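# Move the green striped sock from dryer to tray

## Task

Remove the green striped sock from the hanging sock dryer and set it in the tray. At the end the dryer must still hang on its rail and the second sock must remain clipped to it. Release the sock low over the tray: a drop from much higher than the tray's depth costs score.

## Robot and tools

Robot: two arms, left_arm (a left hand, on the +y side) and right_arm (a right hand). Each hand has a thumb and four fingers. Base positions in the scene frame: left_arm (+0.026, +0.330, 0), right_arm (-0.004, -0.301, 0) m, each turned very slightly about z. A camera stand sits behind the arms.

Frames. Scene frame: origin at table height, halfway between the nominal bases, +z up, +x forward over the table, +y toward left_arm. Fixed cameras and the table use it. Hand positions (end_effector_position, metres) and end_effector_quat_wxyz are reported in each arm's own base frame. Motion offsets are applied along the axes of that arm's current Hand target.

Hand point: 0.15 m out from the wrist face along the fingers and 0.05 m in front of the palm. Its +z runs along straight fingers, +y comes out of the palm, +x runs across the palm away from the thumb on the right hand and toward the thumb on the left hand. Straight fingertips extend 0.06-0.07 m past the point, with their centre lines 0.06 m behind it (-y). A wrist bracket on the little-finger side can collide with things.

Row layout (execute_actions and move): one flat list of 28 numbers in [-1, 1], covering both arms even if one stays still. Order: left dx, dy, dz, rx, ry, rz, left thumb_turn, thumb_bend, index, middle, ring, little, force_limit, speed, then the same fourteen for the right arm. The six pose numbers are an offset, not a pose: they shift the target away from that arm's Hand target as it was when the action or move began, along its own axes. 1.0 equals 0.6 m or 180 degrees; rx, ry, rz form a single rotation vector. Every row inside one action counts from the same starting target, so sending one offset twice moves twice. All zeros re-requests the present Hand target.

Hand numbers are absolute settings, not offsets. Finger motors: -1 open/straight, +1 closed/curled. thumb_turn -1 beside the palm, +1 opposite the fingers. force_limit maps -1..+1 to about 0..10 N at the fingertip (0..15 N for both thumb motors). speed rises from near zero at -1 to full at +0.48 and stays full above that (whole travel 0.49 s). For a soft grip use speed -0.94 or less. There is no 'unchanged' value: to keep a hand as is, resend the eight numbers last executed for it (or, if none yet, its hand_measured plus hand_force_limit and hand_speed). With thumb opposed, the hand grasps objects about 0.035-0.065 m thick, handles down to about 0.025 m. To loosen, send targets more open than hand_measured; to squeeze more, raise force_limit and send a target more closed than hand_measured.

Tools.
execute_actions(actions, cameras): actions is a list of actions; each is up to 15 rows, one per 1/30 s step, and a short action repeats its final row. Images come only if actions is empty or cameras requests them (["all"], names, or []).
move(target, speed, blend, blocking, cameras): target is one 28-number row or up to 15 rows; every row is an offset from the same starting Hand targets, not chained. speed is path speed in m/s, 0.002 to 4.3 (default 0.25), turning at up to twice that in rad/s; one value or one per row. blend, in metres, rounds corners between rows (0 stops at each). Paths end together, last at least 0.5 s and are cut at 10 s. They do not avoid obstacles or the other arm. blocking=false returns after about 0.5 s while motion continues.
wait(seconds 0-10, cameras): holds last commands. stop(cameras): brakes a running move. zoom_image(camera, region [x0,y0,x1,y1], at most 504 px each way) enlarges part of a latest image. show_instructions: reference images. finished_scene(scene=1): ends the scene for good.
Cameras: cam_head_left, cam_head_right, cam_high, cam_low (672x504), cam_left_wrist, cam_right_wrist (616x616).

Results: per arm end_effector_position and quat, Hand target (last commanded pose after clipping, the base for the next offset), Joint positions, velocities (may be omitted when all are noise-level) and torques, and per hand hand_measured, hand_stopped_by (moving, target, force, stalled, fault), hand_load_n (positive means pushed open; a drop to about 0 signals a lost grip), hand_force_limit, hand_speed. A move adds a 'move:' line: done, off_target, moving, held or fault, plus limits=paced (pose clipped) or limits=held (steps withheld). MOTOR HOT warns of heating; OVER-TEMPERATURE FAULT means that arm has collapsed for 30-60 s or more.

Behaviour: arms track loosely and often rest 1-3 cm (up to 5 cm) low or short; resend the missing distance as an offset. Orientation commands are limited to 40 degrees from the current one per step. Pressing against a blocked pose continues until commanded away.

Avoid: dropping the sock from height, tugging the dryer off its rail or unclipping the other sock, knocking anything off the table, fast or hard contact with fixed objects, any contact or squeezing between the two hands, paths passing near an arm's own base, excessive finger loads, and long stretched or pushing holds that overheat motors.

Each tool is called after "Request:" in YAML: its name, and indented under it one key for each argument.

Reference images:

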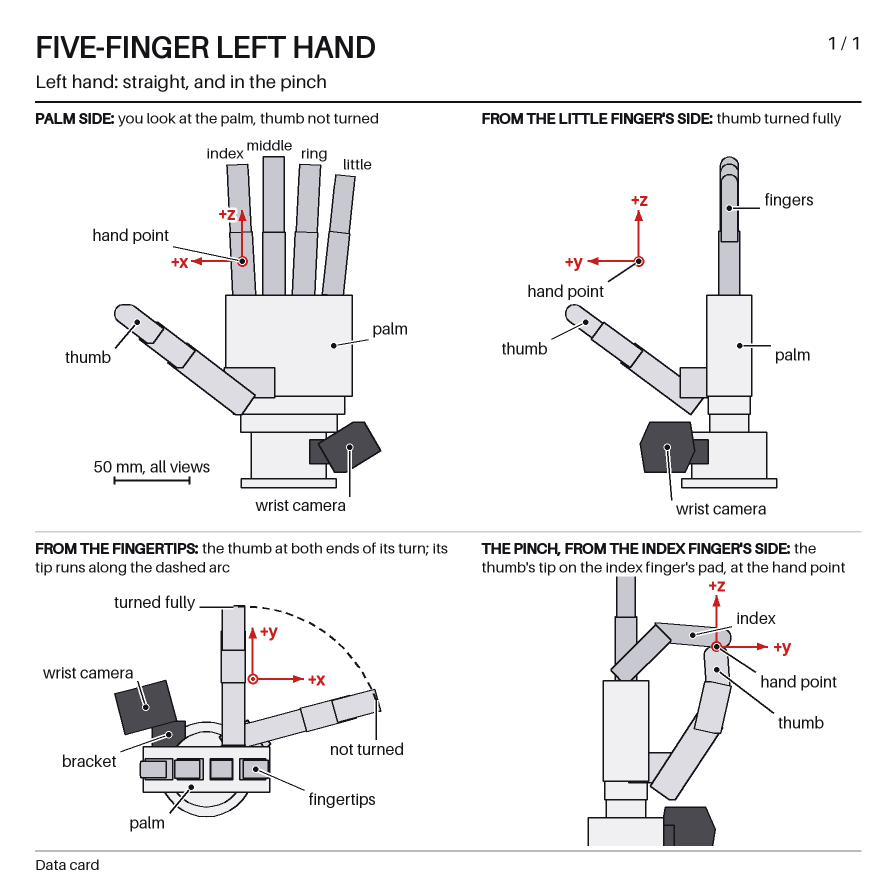

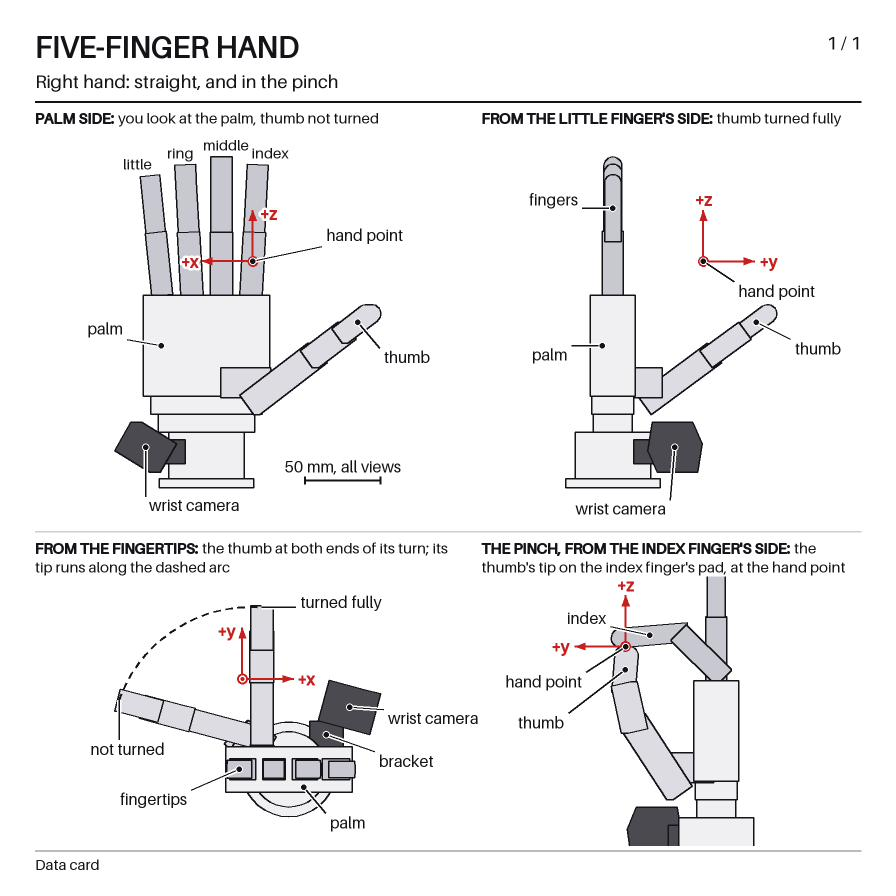

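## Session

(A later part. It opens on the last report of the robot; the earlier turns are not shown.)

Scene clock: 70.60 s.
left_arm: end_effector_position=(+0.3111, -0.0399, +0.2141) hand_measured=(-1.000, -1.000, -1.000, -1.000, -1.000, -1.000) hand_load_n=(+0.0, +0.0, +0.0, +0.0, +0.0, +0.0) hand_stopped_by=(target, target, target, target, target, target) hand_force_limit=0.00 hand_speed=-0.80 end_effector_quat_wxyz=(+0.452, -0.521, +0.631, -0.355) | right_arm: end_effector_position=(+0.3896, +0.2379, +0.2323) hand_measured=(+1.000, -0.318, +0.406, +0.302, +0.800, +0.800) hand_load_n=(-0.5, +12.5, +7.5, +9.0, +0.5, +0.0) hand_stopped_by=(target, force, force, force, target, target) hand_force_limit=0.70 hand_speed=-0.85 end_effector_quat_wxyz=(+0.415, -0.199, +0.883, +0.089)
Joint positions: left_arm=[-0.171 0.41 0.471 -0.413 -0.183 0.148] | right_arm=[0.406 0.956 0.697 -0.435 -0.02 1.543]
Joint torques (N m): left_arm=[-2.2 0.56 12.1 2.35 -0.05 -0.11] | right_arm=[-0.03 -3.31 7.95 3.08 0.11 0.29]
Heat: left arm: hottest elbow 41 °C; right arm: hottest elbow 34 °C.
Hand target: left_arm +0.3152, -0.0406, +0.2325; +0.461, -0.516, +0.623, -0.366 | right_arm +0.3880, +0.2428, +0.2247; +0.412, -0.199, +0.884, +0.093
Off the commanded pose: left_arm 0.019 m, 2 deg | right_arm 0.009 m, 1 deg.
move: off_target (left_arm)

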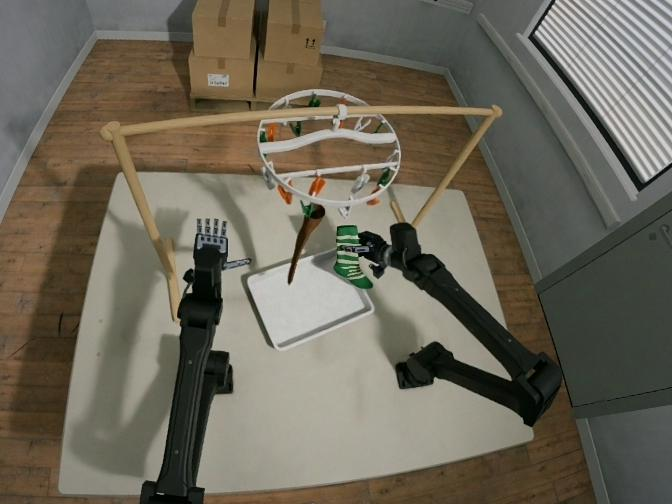

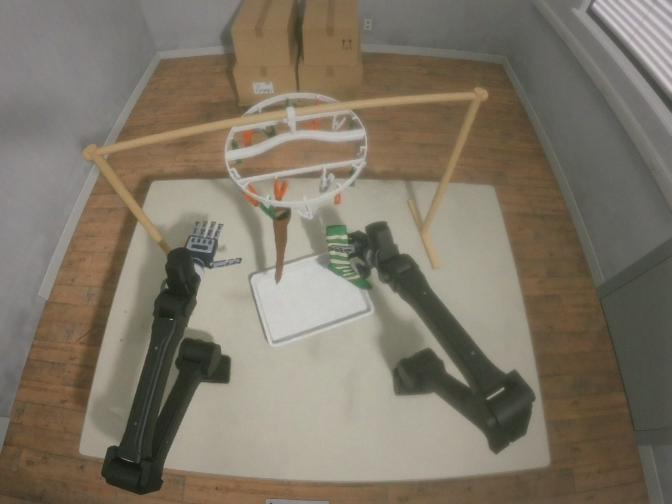

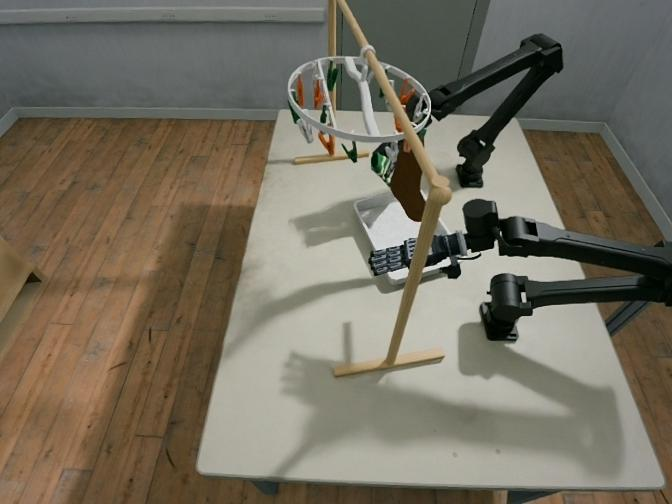

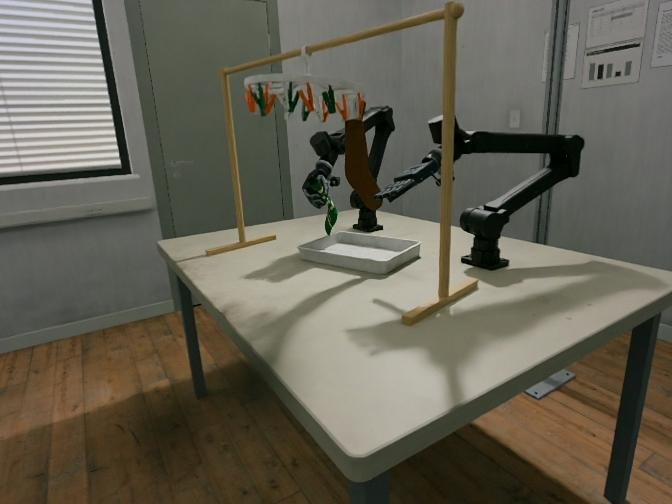

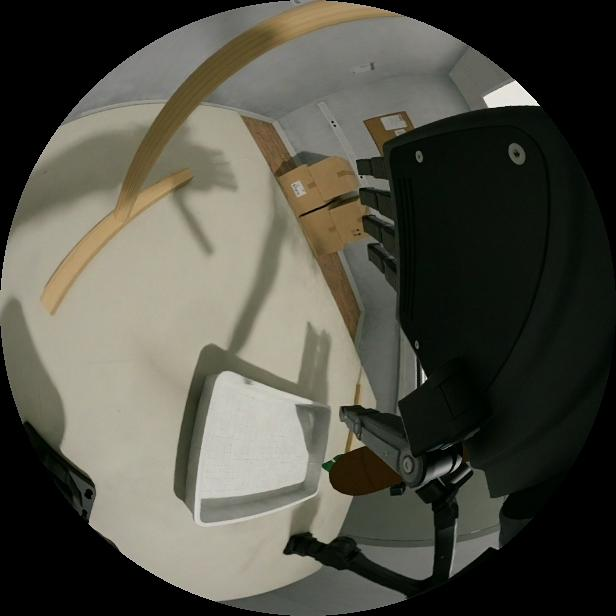

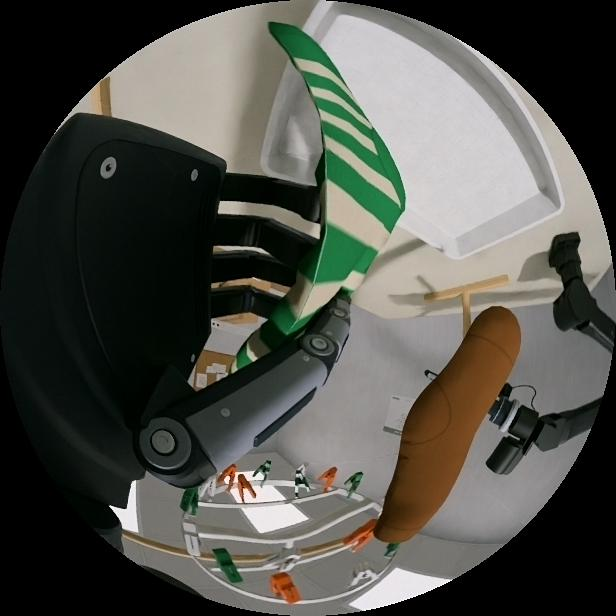

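Request:
move:
  target:
    - [0,0,0,0,0,0,-1,-1,-1,-1,-1,-1,0,-0.8,-0.043,0.134,0.052,0,0,0,1,0.65,0.85,0.85,0.8,0.8,0.7,-0.85]
    - [0,0,0,0,0,0,-1,-1,-1,-1,-1,-1,0,-0.8,0.021,0.134,0.105,0,0,0,1,0.65,0.85,0.85,0.8,0.8,0.7,-0.85]
  speed: 0.1
  blend: 0.01
  cameras: ["all"]

Request:
zoom_image:
  camera: "cam_head_left"
  region: [250, 170, 430, 350]

Request:
zoom_image:
  camera: "cam_low"
  region: [270, 100, 450, 290]

Request:
zoom_image:
  camera: "cam_high"
  region: [330, 100, 480, 290]

Scene clock: 74.17 s.
left_arm: end_effector_position=(+0.3111, -0.0399, +0.2141) hand_measured=(-1.000, -1.000, -1.000, -1.000, -1.000, -1.000) hand_load_n=(+0.0, +0.0, -0.5, +0.0, +0.0, +0.0) hand_stopped_by=(target, target, target, target, target, target) hand_force_limit=0.00 hand_speed=-0.80 end_effector_quat_wxyz=(+0.452, -0.521, +0.631, -0.355) | right_arm: end_effector_position=(+0.3938, +0.3291, +0.1839) hand_measured=(+1.000, -0.318, +0.406, +0.302, +0.800, +0.800) hand_load_n=(-0.5, +12.5, +7.5, +9.0, +0.0, +0.0) hand_stopped_by=(target, force, force, force, target, target) hand_force_limit=0.70 hand_speed=-0.85 end_effector_quat_wxyz=(+0.415, -0.199, +0.883, +0.090)
Joint positions: left_arm=[-0.171 0.41 0.471 -0.413 -0.183 0.148] | right_arm=[0.653 1.174 0.703 -0.233 0.167 1.703]
Joint torques (N m): left_arm=[-2.26 0.56 12.1 2.33 -0.05 -0.11] | right_arm=[-0.03 -5.54 7.12 3.06 0.21 0.31]
Heat: left arm: hottest elbow 42 °C; right arm: hottest elbow 34 °C.
Hand target: left_arm +0.3152, -0.0406, +0.2325; +0.461, -0.516, +0.623, -0.366 | right_arm +0.3897, +0.3327, +0.1744; +0.412, -0.199, +0.884, +0.093
Off the commanded pose: left_arm 0.019 m, 2 deg | right_arm 0.011 m, 0 deg.
move: off_target (left_arm, right_arm)

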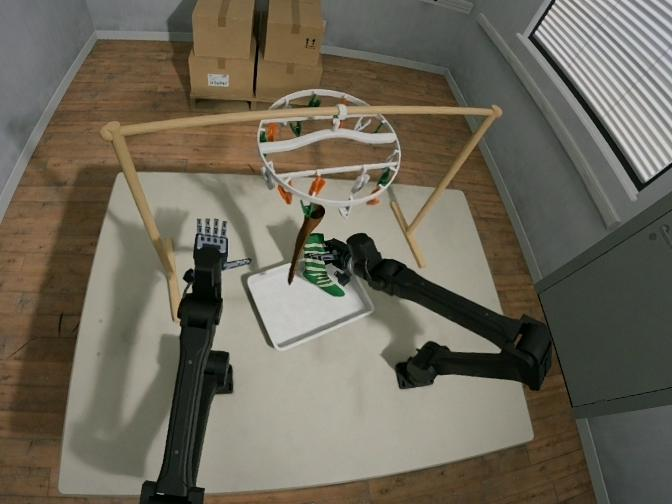

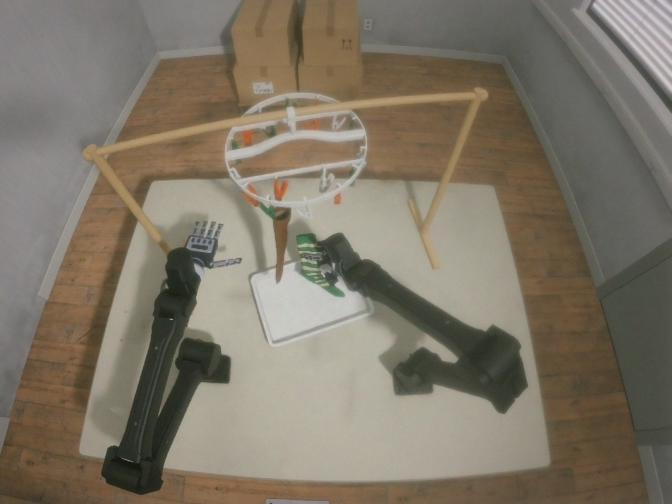

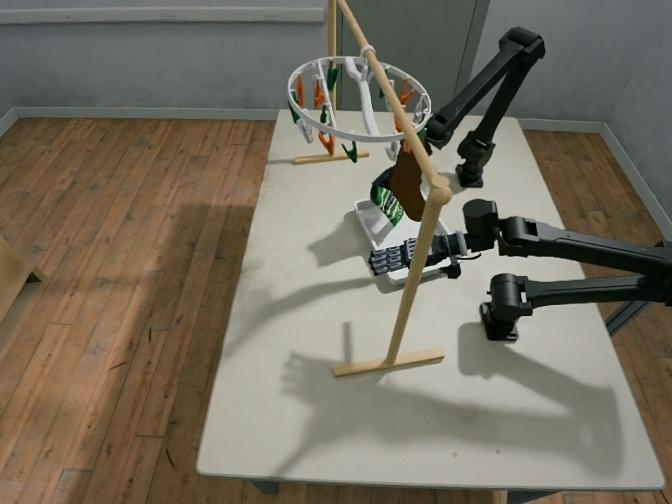

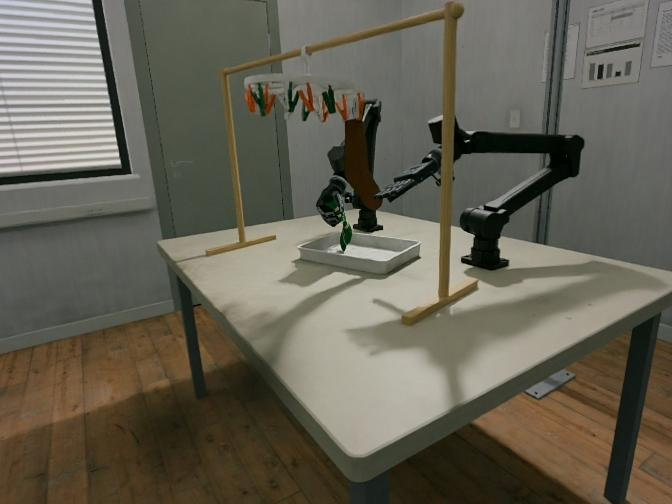

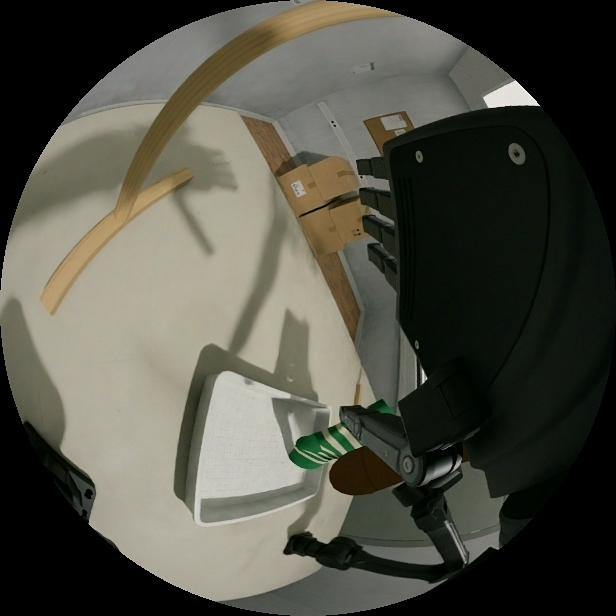

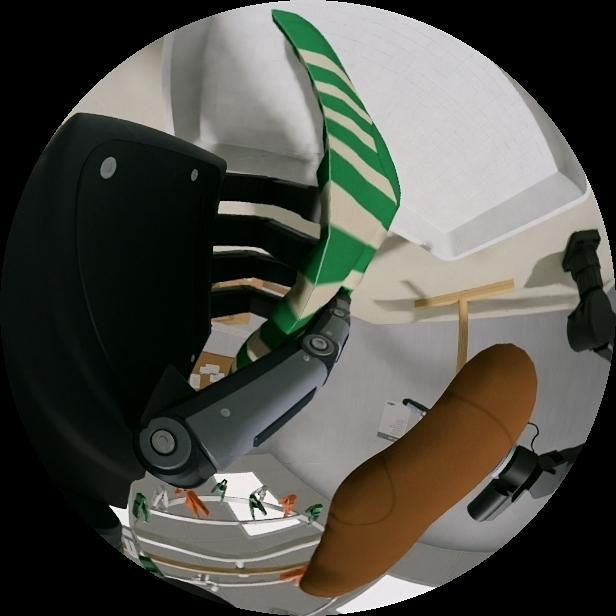

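Scaled by 2.800 from the camera's 672x504 image, which has a finer 960x720 frame.

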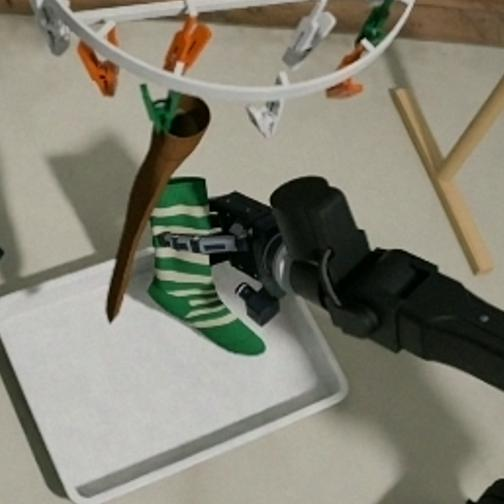

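Scaled by 2.653 from the camera's 672x504 image, which has a finer 960x720 frame.

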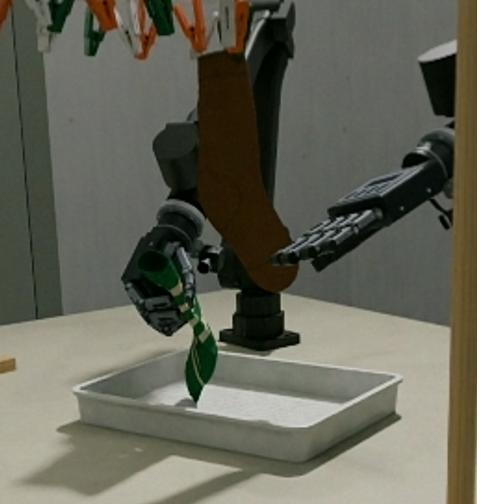

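Scaled by 2.653 from the camera's 672x504 image, which has a finer 960x720 frame.

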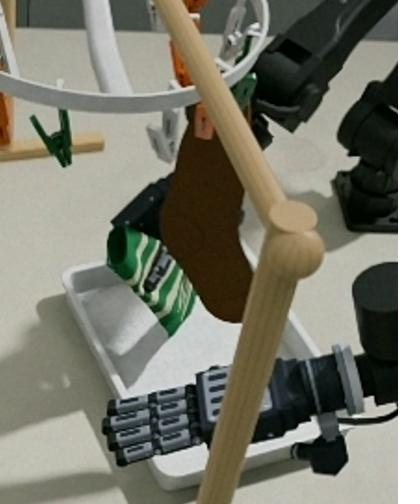

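Request:
move:
  target: [0,0,0,0,0,0,-1,-1,-1,-1,-1,-1,0,-0.8,0.1,0.0107,0.054,0,0,0,1,0.65,0.85,0.85,0.8,0.8,0.7,-0.85]
  speed: 0.06
  cameras: ["all"]

Request:
zoom_image:
  camera: "cam_head_left"
  region: [250, 170, 430, 350]

Request:
zoom_image:
  camera: "cam_low"
  region: [270, 100, 450, 290]

Request:
zoom_image:
  camera: "cam_high"
  region: [330, 100, 480, 290]

Scene clock: 77.00 s.
left_arm: end_effector_position=(+0.3111, -0.0399, +0.2141) hand_measured=(-1.000, -1.000, -1.000, -1.000, -1.000, -1.000) hand_load_n=(+0.0, +0.0, +0.0, +0.0, +0.0, +0.0) hand_stopped_by=(target, target, target, target, target, target) hand_force_limit=0.00 hand_speed=-0.80 end_effector_quat_wxyz=(+0.452, -0.521, +0.631, -0.355) | right_arm: end_effector_position=(+0.3796, +0.3293, +0.1150) hand_measured=(+1.000, -0.318, +0.406, +0.302, +0.800, +0.800) hand_load_n=(-0.5, +12.5, +7.5, +9.5, +0.0, +0.0) hand_stopped_by=(target, force, force, force, target, target) hand_force_limit=0.70 hand_speed=-0.85 end_effector_quat_wxyz=(+0.415, -0.199, +0.883, +0.090)
Joint positions: left_arm=[-0.171 0.41 0.471 -0.413 -0.183 0.148] | right_arm=[0.681 1.278 0.57 -0.002 0.189 1.722]
Joint torques (N m): left_arm=[-2.26 0.56 12.1 2.33 -0.05 -0.11] | right_arm=[0.03 -5.77 6.23 3.11 0.23 0.32]
Heat: left arm: hottest elbow 42 °C; right arm: hottest elbow 34 °C.
Hand target: left_arm +0.3152, -0.0406, +0.2325; +0.461, -0.516, +0.623, -0.366 | right_arm +0.3745, +0.3327, +0.1077; +0.412, -0.199, +0.884, +0.093
Off the commanded pose: left_arm 0.019 m, 2 deg | right_arm 0.010 m, 0 deg.
move: off_target (left_arm)

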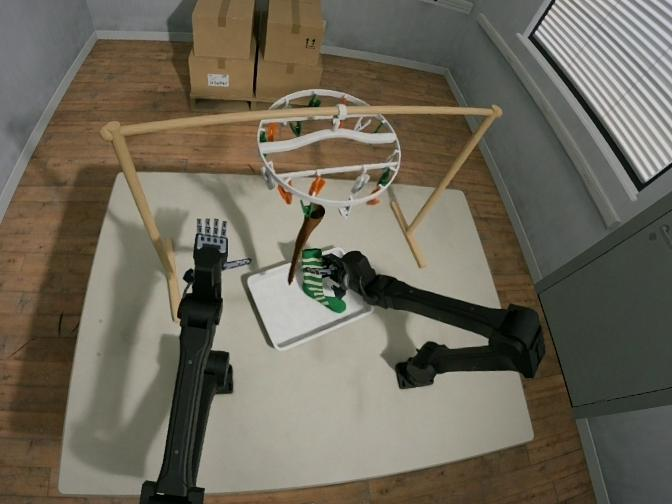

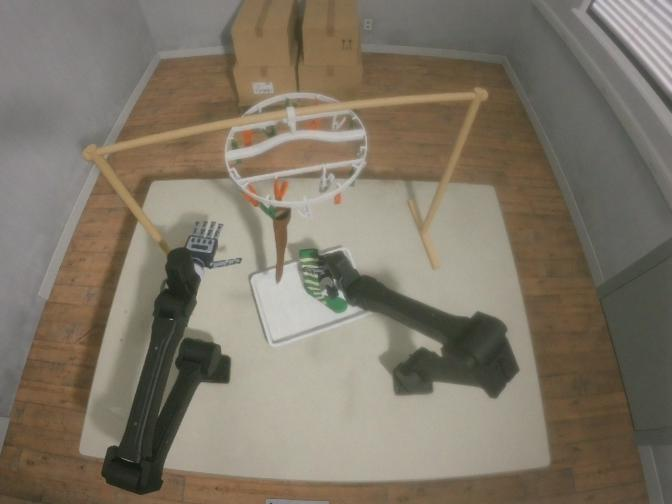

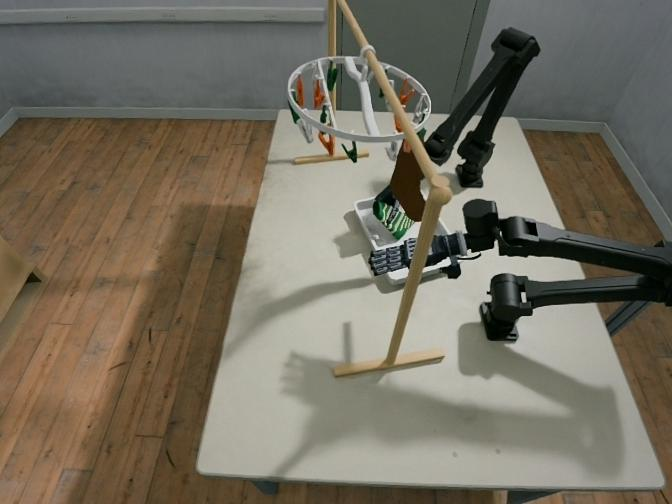

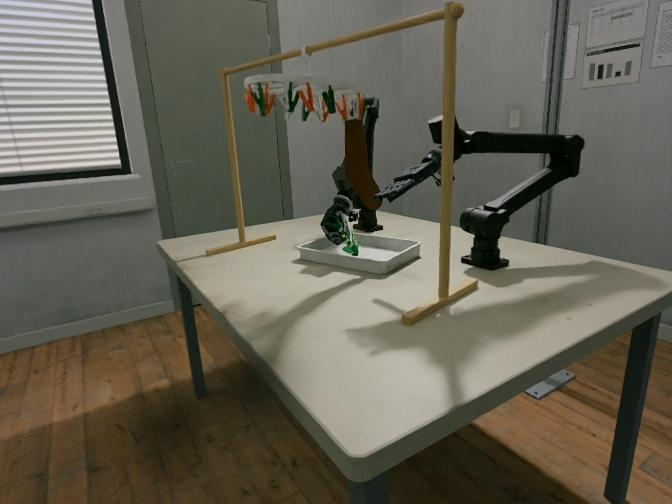

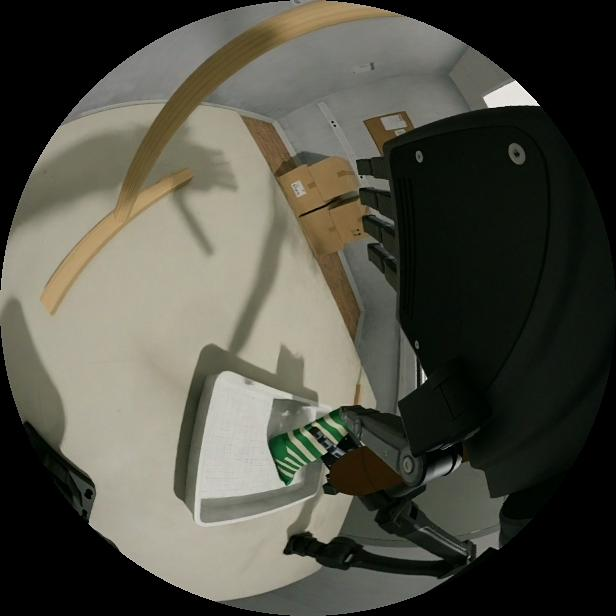

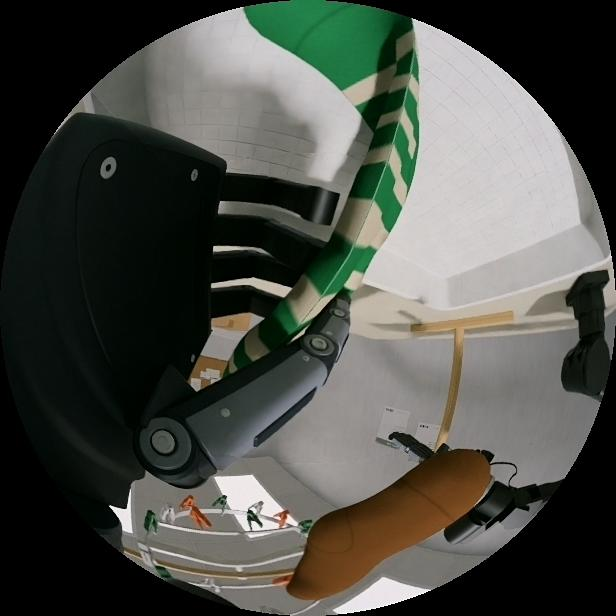

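Scaled by 2.800 from the camera's 672x504 image, which has a finer 960x720 frame.

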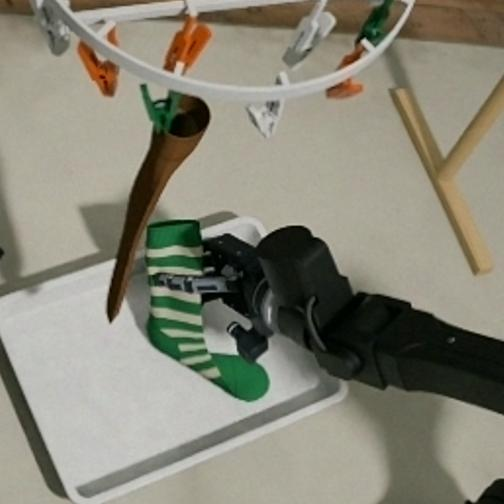

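Scaled by 2.653 from the camera's 672x504 image, which has a finer 960x720 frame.

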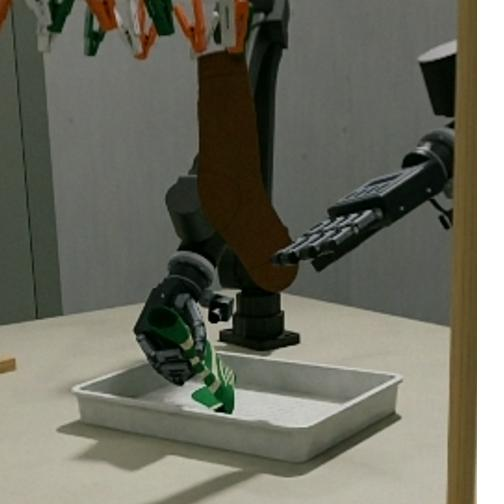

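Scaled by 2.653 from the camera's 672x504 image, which has a finer 960x720 frame.

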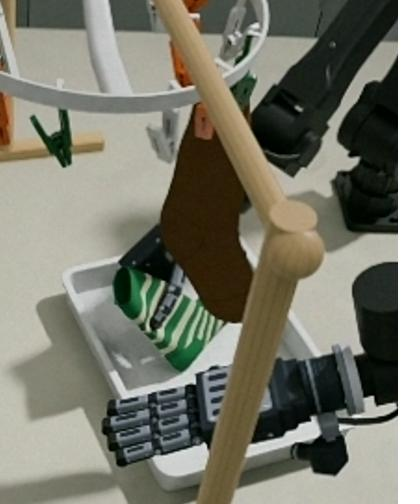

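Request:
move:
  target: [0,0,0,0,0,0,-1,-1,-1,-1,-1,-1,0,-0.8,0.029,-0.007,0.044,0,0.139,0,1,0.65,0.85,0.85,0.8,0.8,0.7,-0.85]
  speed: 0.08
  cameras: ["cam_head_left","cam_low","cam_high","cam_right_wrist"]

Request:
zoom_image:
  camera: "cam_head_left"
  region: [250, 170, 430, 350]

Request:
zoom_image:
  camera: "cam_low"
  region: [270, 100, 450, 290]

Request:
zoom_image:
  camera: "cam_high"
  region: [330, 100, 480, 290]

Scene clock: 81.20 s.
left_arm: end_effector_position=(+0.3111, -0.0399, +0.2141) hand_measured=(-1.000, -1.000, -1.000, -1.000, -1.000, -1.000) hand_load_n=(-0.5, +0.0, +0.0, +0.0, +0.0, +0.0) hand_stopped_by=(target, target, target, target, target, target) hand_force_limit=0.00 hand_speed=-0.80 end_effector_quat_wxyz=(+0.452, -0.521, +0.631, -0.355) | right_arm: end_effector_position=(+0.3655, +0.3264, +0.0645) hand_measured=(+1.000, -0.318, +0.406, +0.302, +0.800, +0.800) hand_load_n=(-0.5, +12.5, +7.5, +9.5, +0.0, +0.0) hand_stopped_by=(target, force, force, force, target, target) hand_force_limit=0.70 hand_speed=-0.85 end_effector_quat_wxyz=(+0.203, -0.226, +0.952, +0.043)
Joint positions: left_arm=[-0.171 0.41 0.471 -0.413 -0.183 0.148] | right_arm=[0.654 1.412 0.807 -0.556 0.086 1.74]
Joint torques (N m): left_arm=[-2.26 0.56 12.1 2.33 -0.05 -0.11] | right_arm=[-2.14 -7.59 11.18 1.05 -0.03 0.28]
Heat: left arm: hottest elbow 42 °C; right arm: hottest elbow 34 °C.
Hand target: left_arm +0.3152, -0.0406, +0.2325; +0.461, -0.516, +0.623, -0.366 | right_arm +0.3845, +0.3326, +0.0773; +0.211, -0.215, +0.953, +0.047
Off the commanded pose: left_arm 0.019 m, 2 deg | right_arm 0.024 m, 2 deg.
move: off_target (left_arm, right_arm)
Images, in order (width x height): cam_head_left 672x504, cam_high 672x504, cam_low 672x504, cam_right_wrist 616x616.

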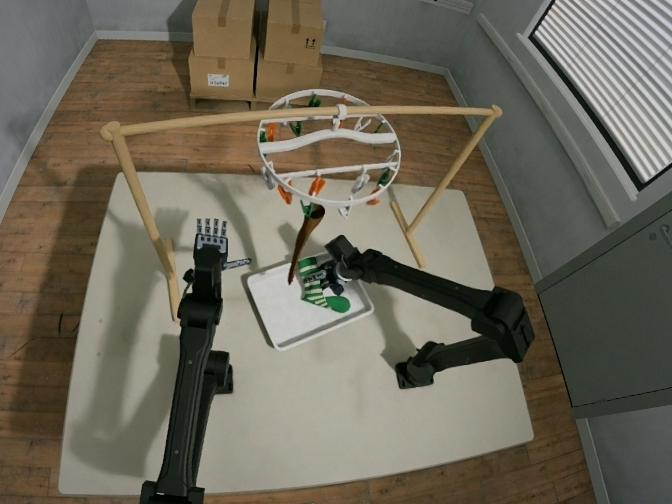

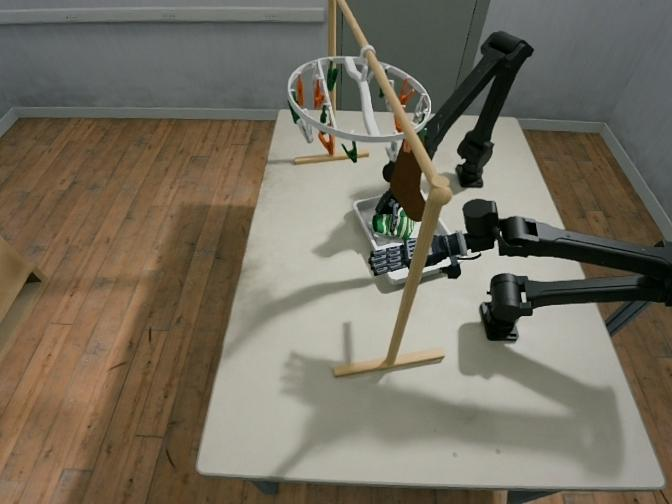

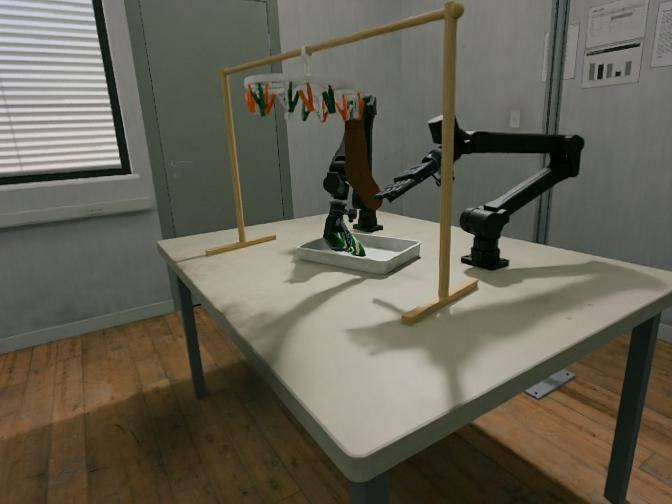

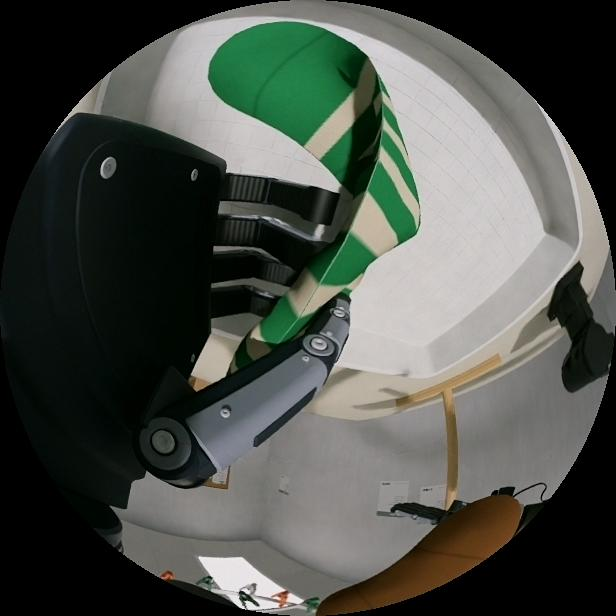

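Scaled by 2.800 from the camera's 672x504 image, which has a finer 960x720 frame.

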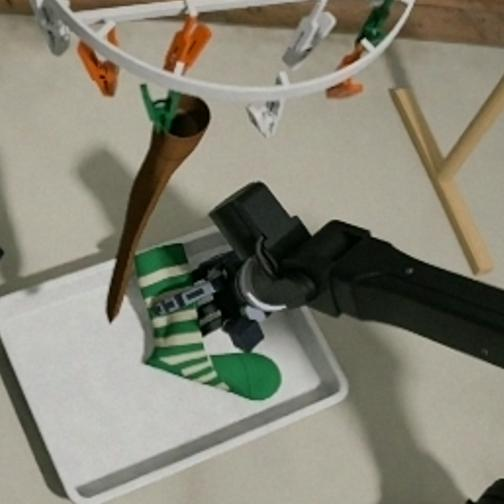

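Scaled by 2.653 from the camera's 672x504 image, which has a finer 960x720 frame.

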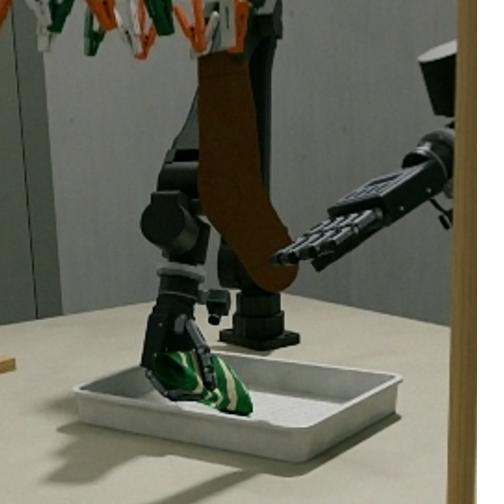

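Scaled by 2.653 from the camera's 672x504 image, which has a finer 960x720 frame.

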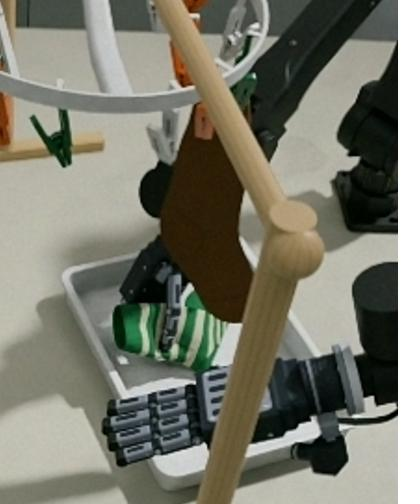

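Request:
execute_actions:
  actions:
    - [[0,0,0,0,0,0,-1,-1,-1,-1,-1,-1,0,-0.8,0,0,0,0,0,0,1,-1,0.25,0.2,0.8,0.8,0.7,-0.7]]
  cameras: ["cam_head_left","cam_low","cam_high","cam_right_wrist"]

Request:
zoom_image:
  camera: "cam_head_left"
  region: [250, 170, 430, 350]

Request:
zoom_image:
  camera: "cam_low"
  region: [270, 100, 450, 290]

Scene clock: 84.00 s.
left_arm: end_effector_position=(+0.3111, -0.0399, +0.2141) hand_measured=(-1.000, -1.000, -1.000, -1.000, -1.000, -1.000) hand_load_n=(-0.5, +0.0, +0.0, +0.5, +0.0, +0.0) hand_stopped_by=(target, target, target, target, target, target) hand_force_limit=0.00 hand_speed=-0.80 end_effector_quat_wxyz=(+0.452, -0.521, +0.631, -0.355) | right_arm: end_effector_position=(+0.3656, +0.3264, +0.0646) hand_measured=(+1.000, -1.000, +0.250, +0.200, +0.800, +0.800) hand_load_n=(+0.0, +0.0, +0.0, +0.0, +0.5, +0.0) hand_stopped_by=(target, target, target, target, target, target) hand_force_limit=0.70 hand_speed=-0.70 end_effector_quat_wxyz=(+0.203, -0.226, +0.952, +0.043)
Joint positions: left_arm=[-0.171 0.41 0.471 -0.413 -0.183 0.148] | right_arm=[0.654 1.412 0.807 -0.556 0.086 1.74]
Joint torques (N m): left_arm=[-2.2 0.56 12.1 2.35 -0.05 -0.11] | right_arm=[-2.2 -7.65 11.21 0.94 -0.03 0.28]
Heat: left arm: hottest elbow 43 °C; right arm: hottest elbow 34 °C.
Hand target: left_arm +0.3152, -0.0406, +0.2325; +0.461, -0.516, +0.623, -0.366 | right_arm +0.3846, +0.3326, +0.0774; +0.211, -0.215, +0.952, +0.047
Off the commanded pose: left_arm 0.019 m, 2 deg | right_arm 0.024 m, 2 deg.
Images, in order (width x height): cam_head_left 672x504, cam_high 672x504, cam_low 672x504, cam_right_wrist 616x616.

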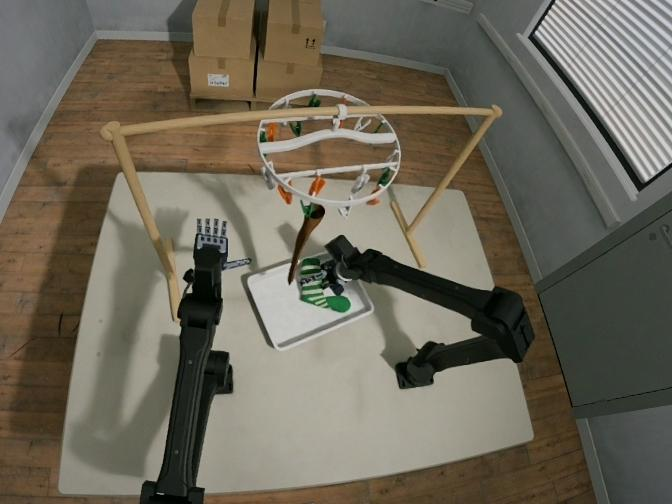

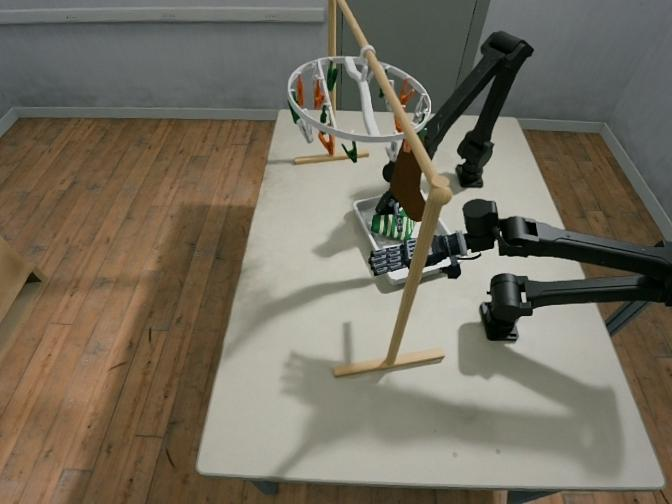

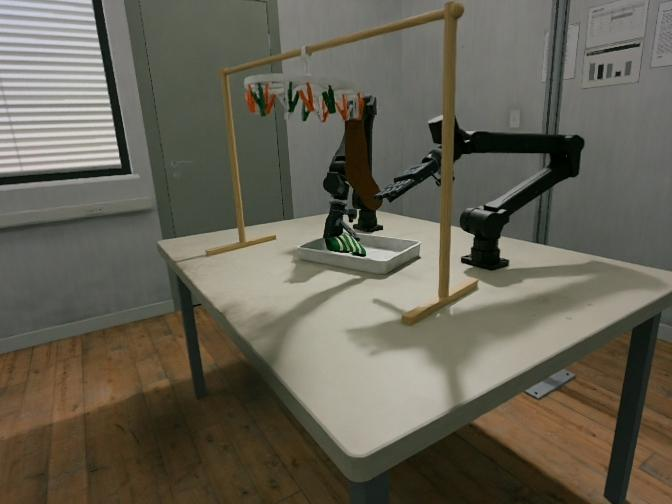

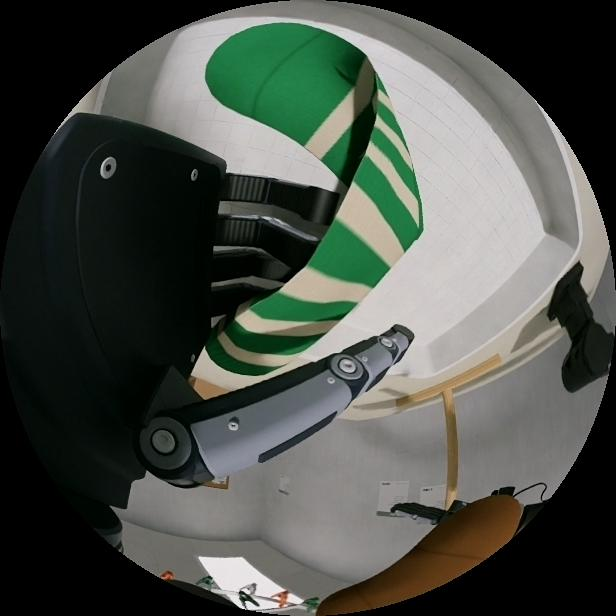

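Scaled by 2.800 from the camera's 672x504 image, which has a finer 960x720 frame.

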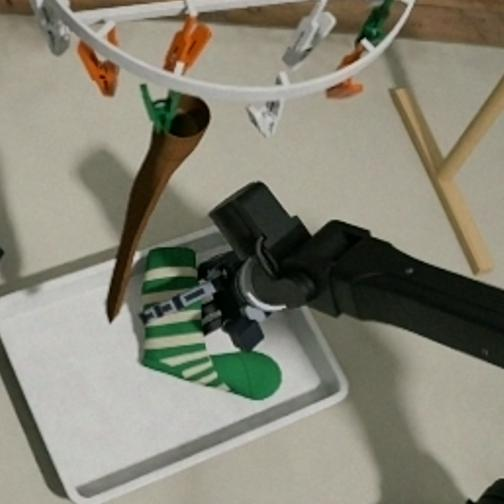

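Scaled by 2.653 from the camera's 672x504 image, which has a finer 960x720 frame.

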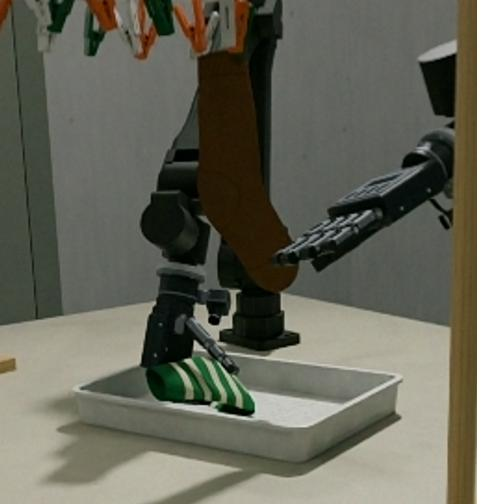

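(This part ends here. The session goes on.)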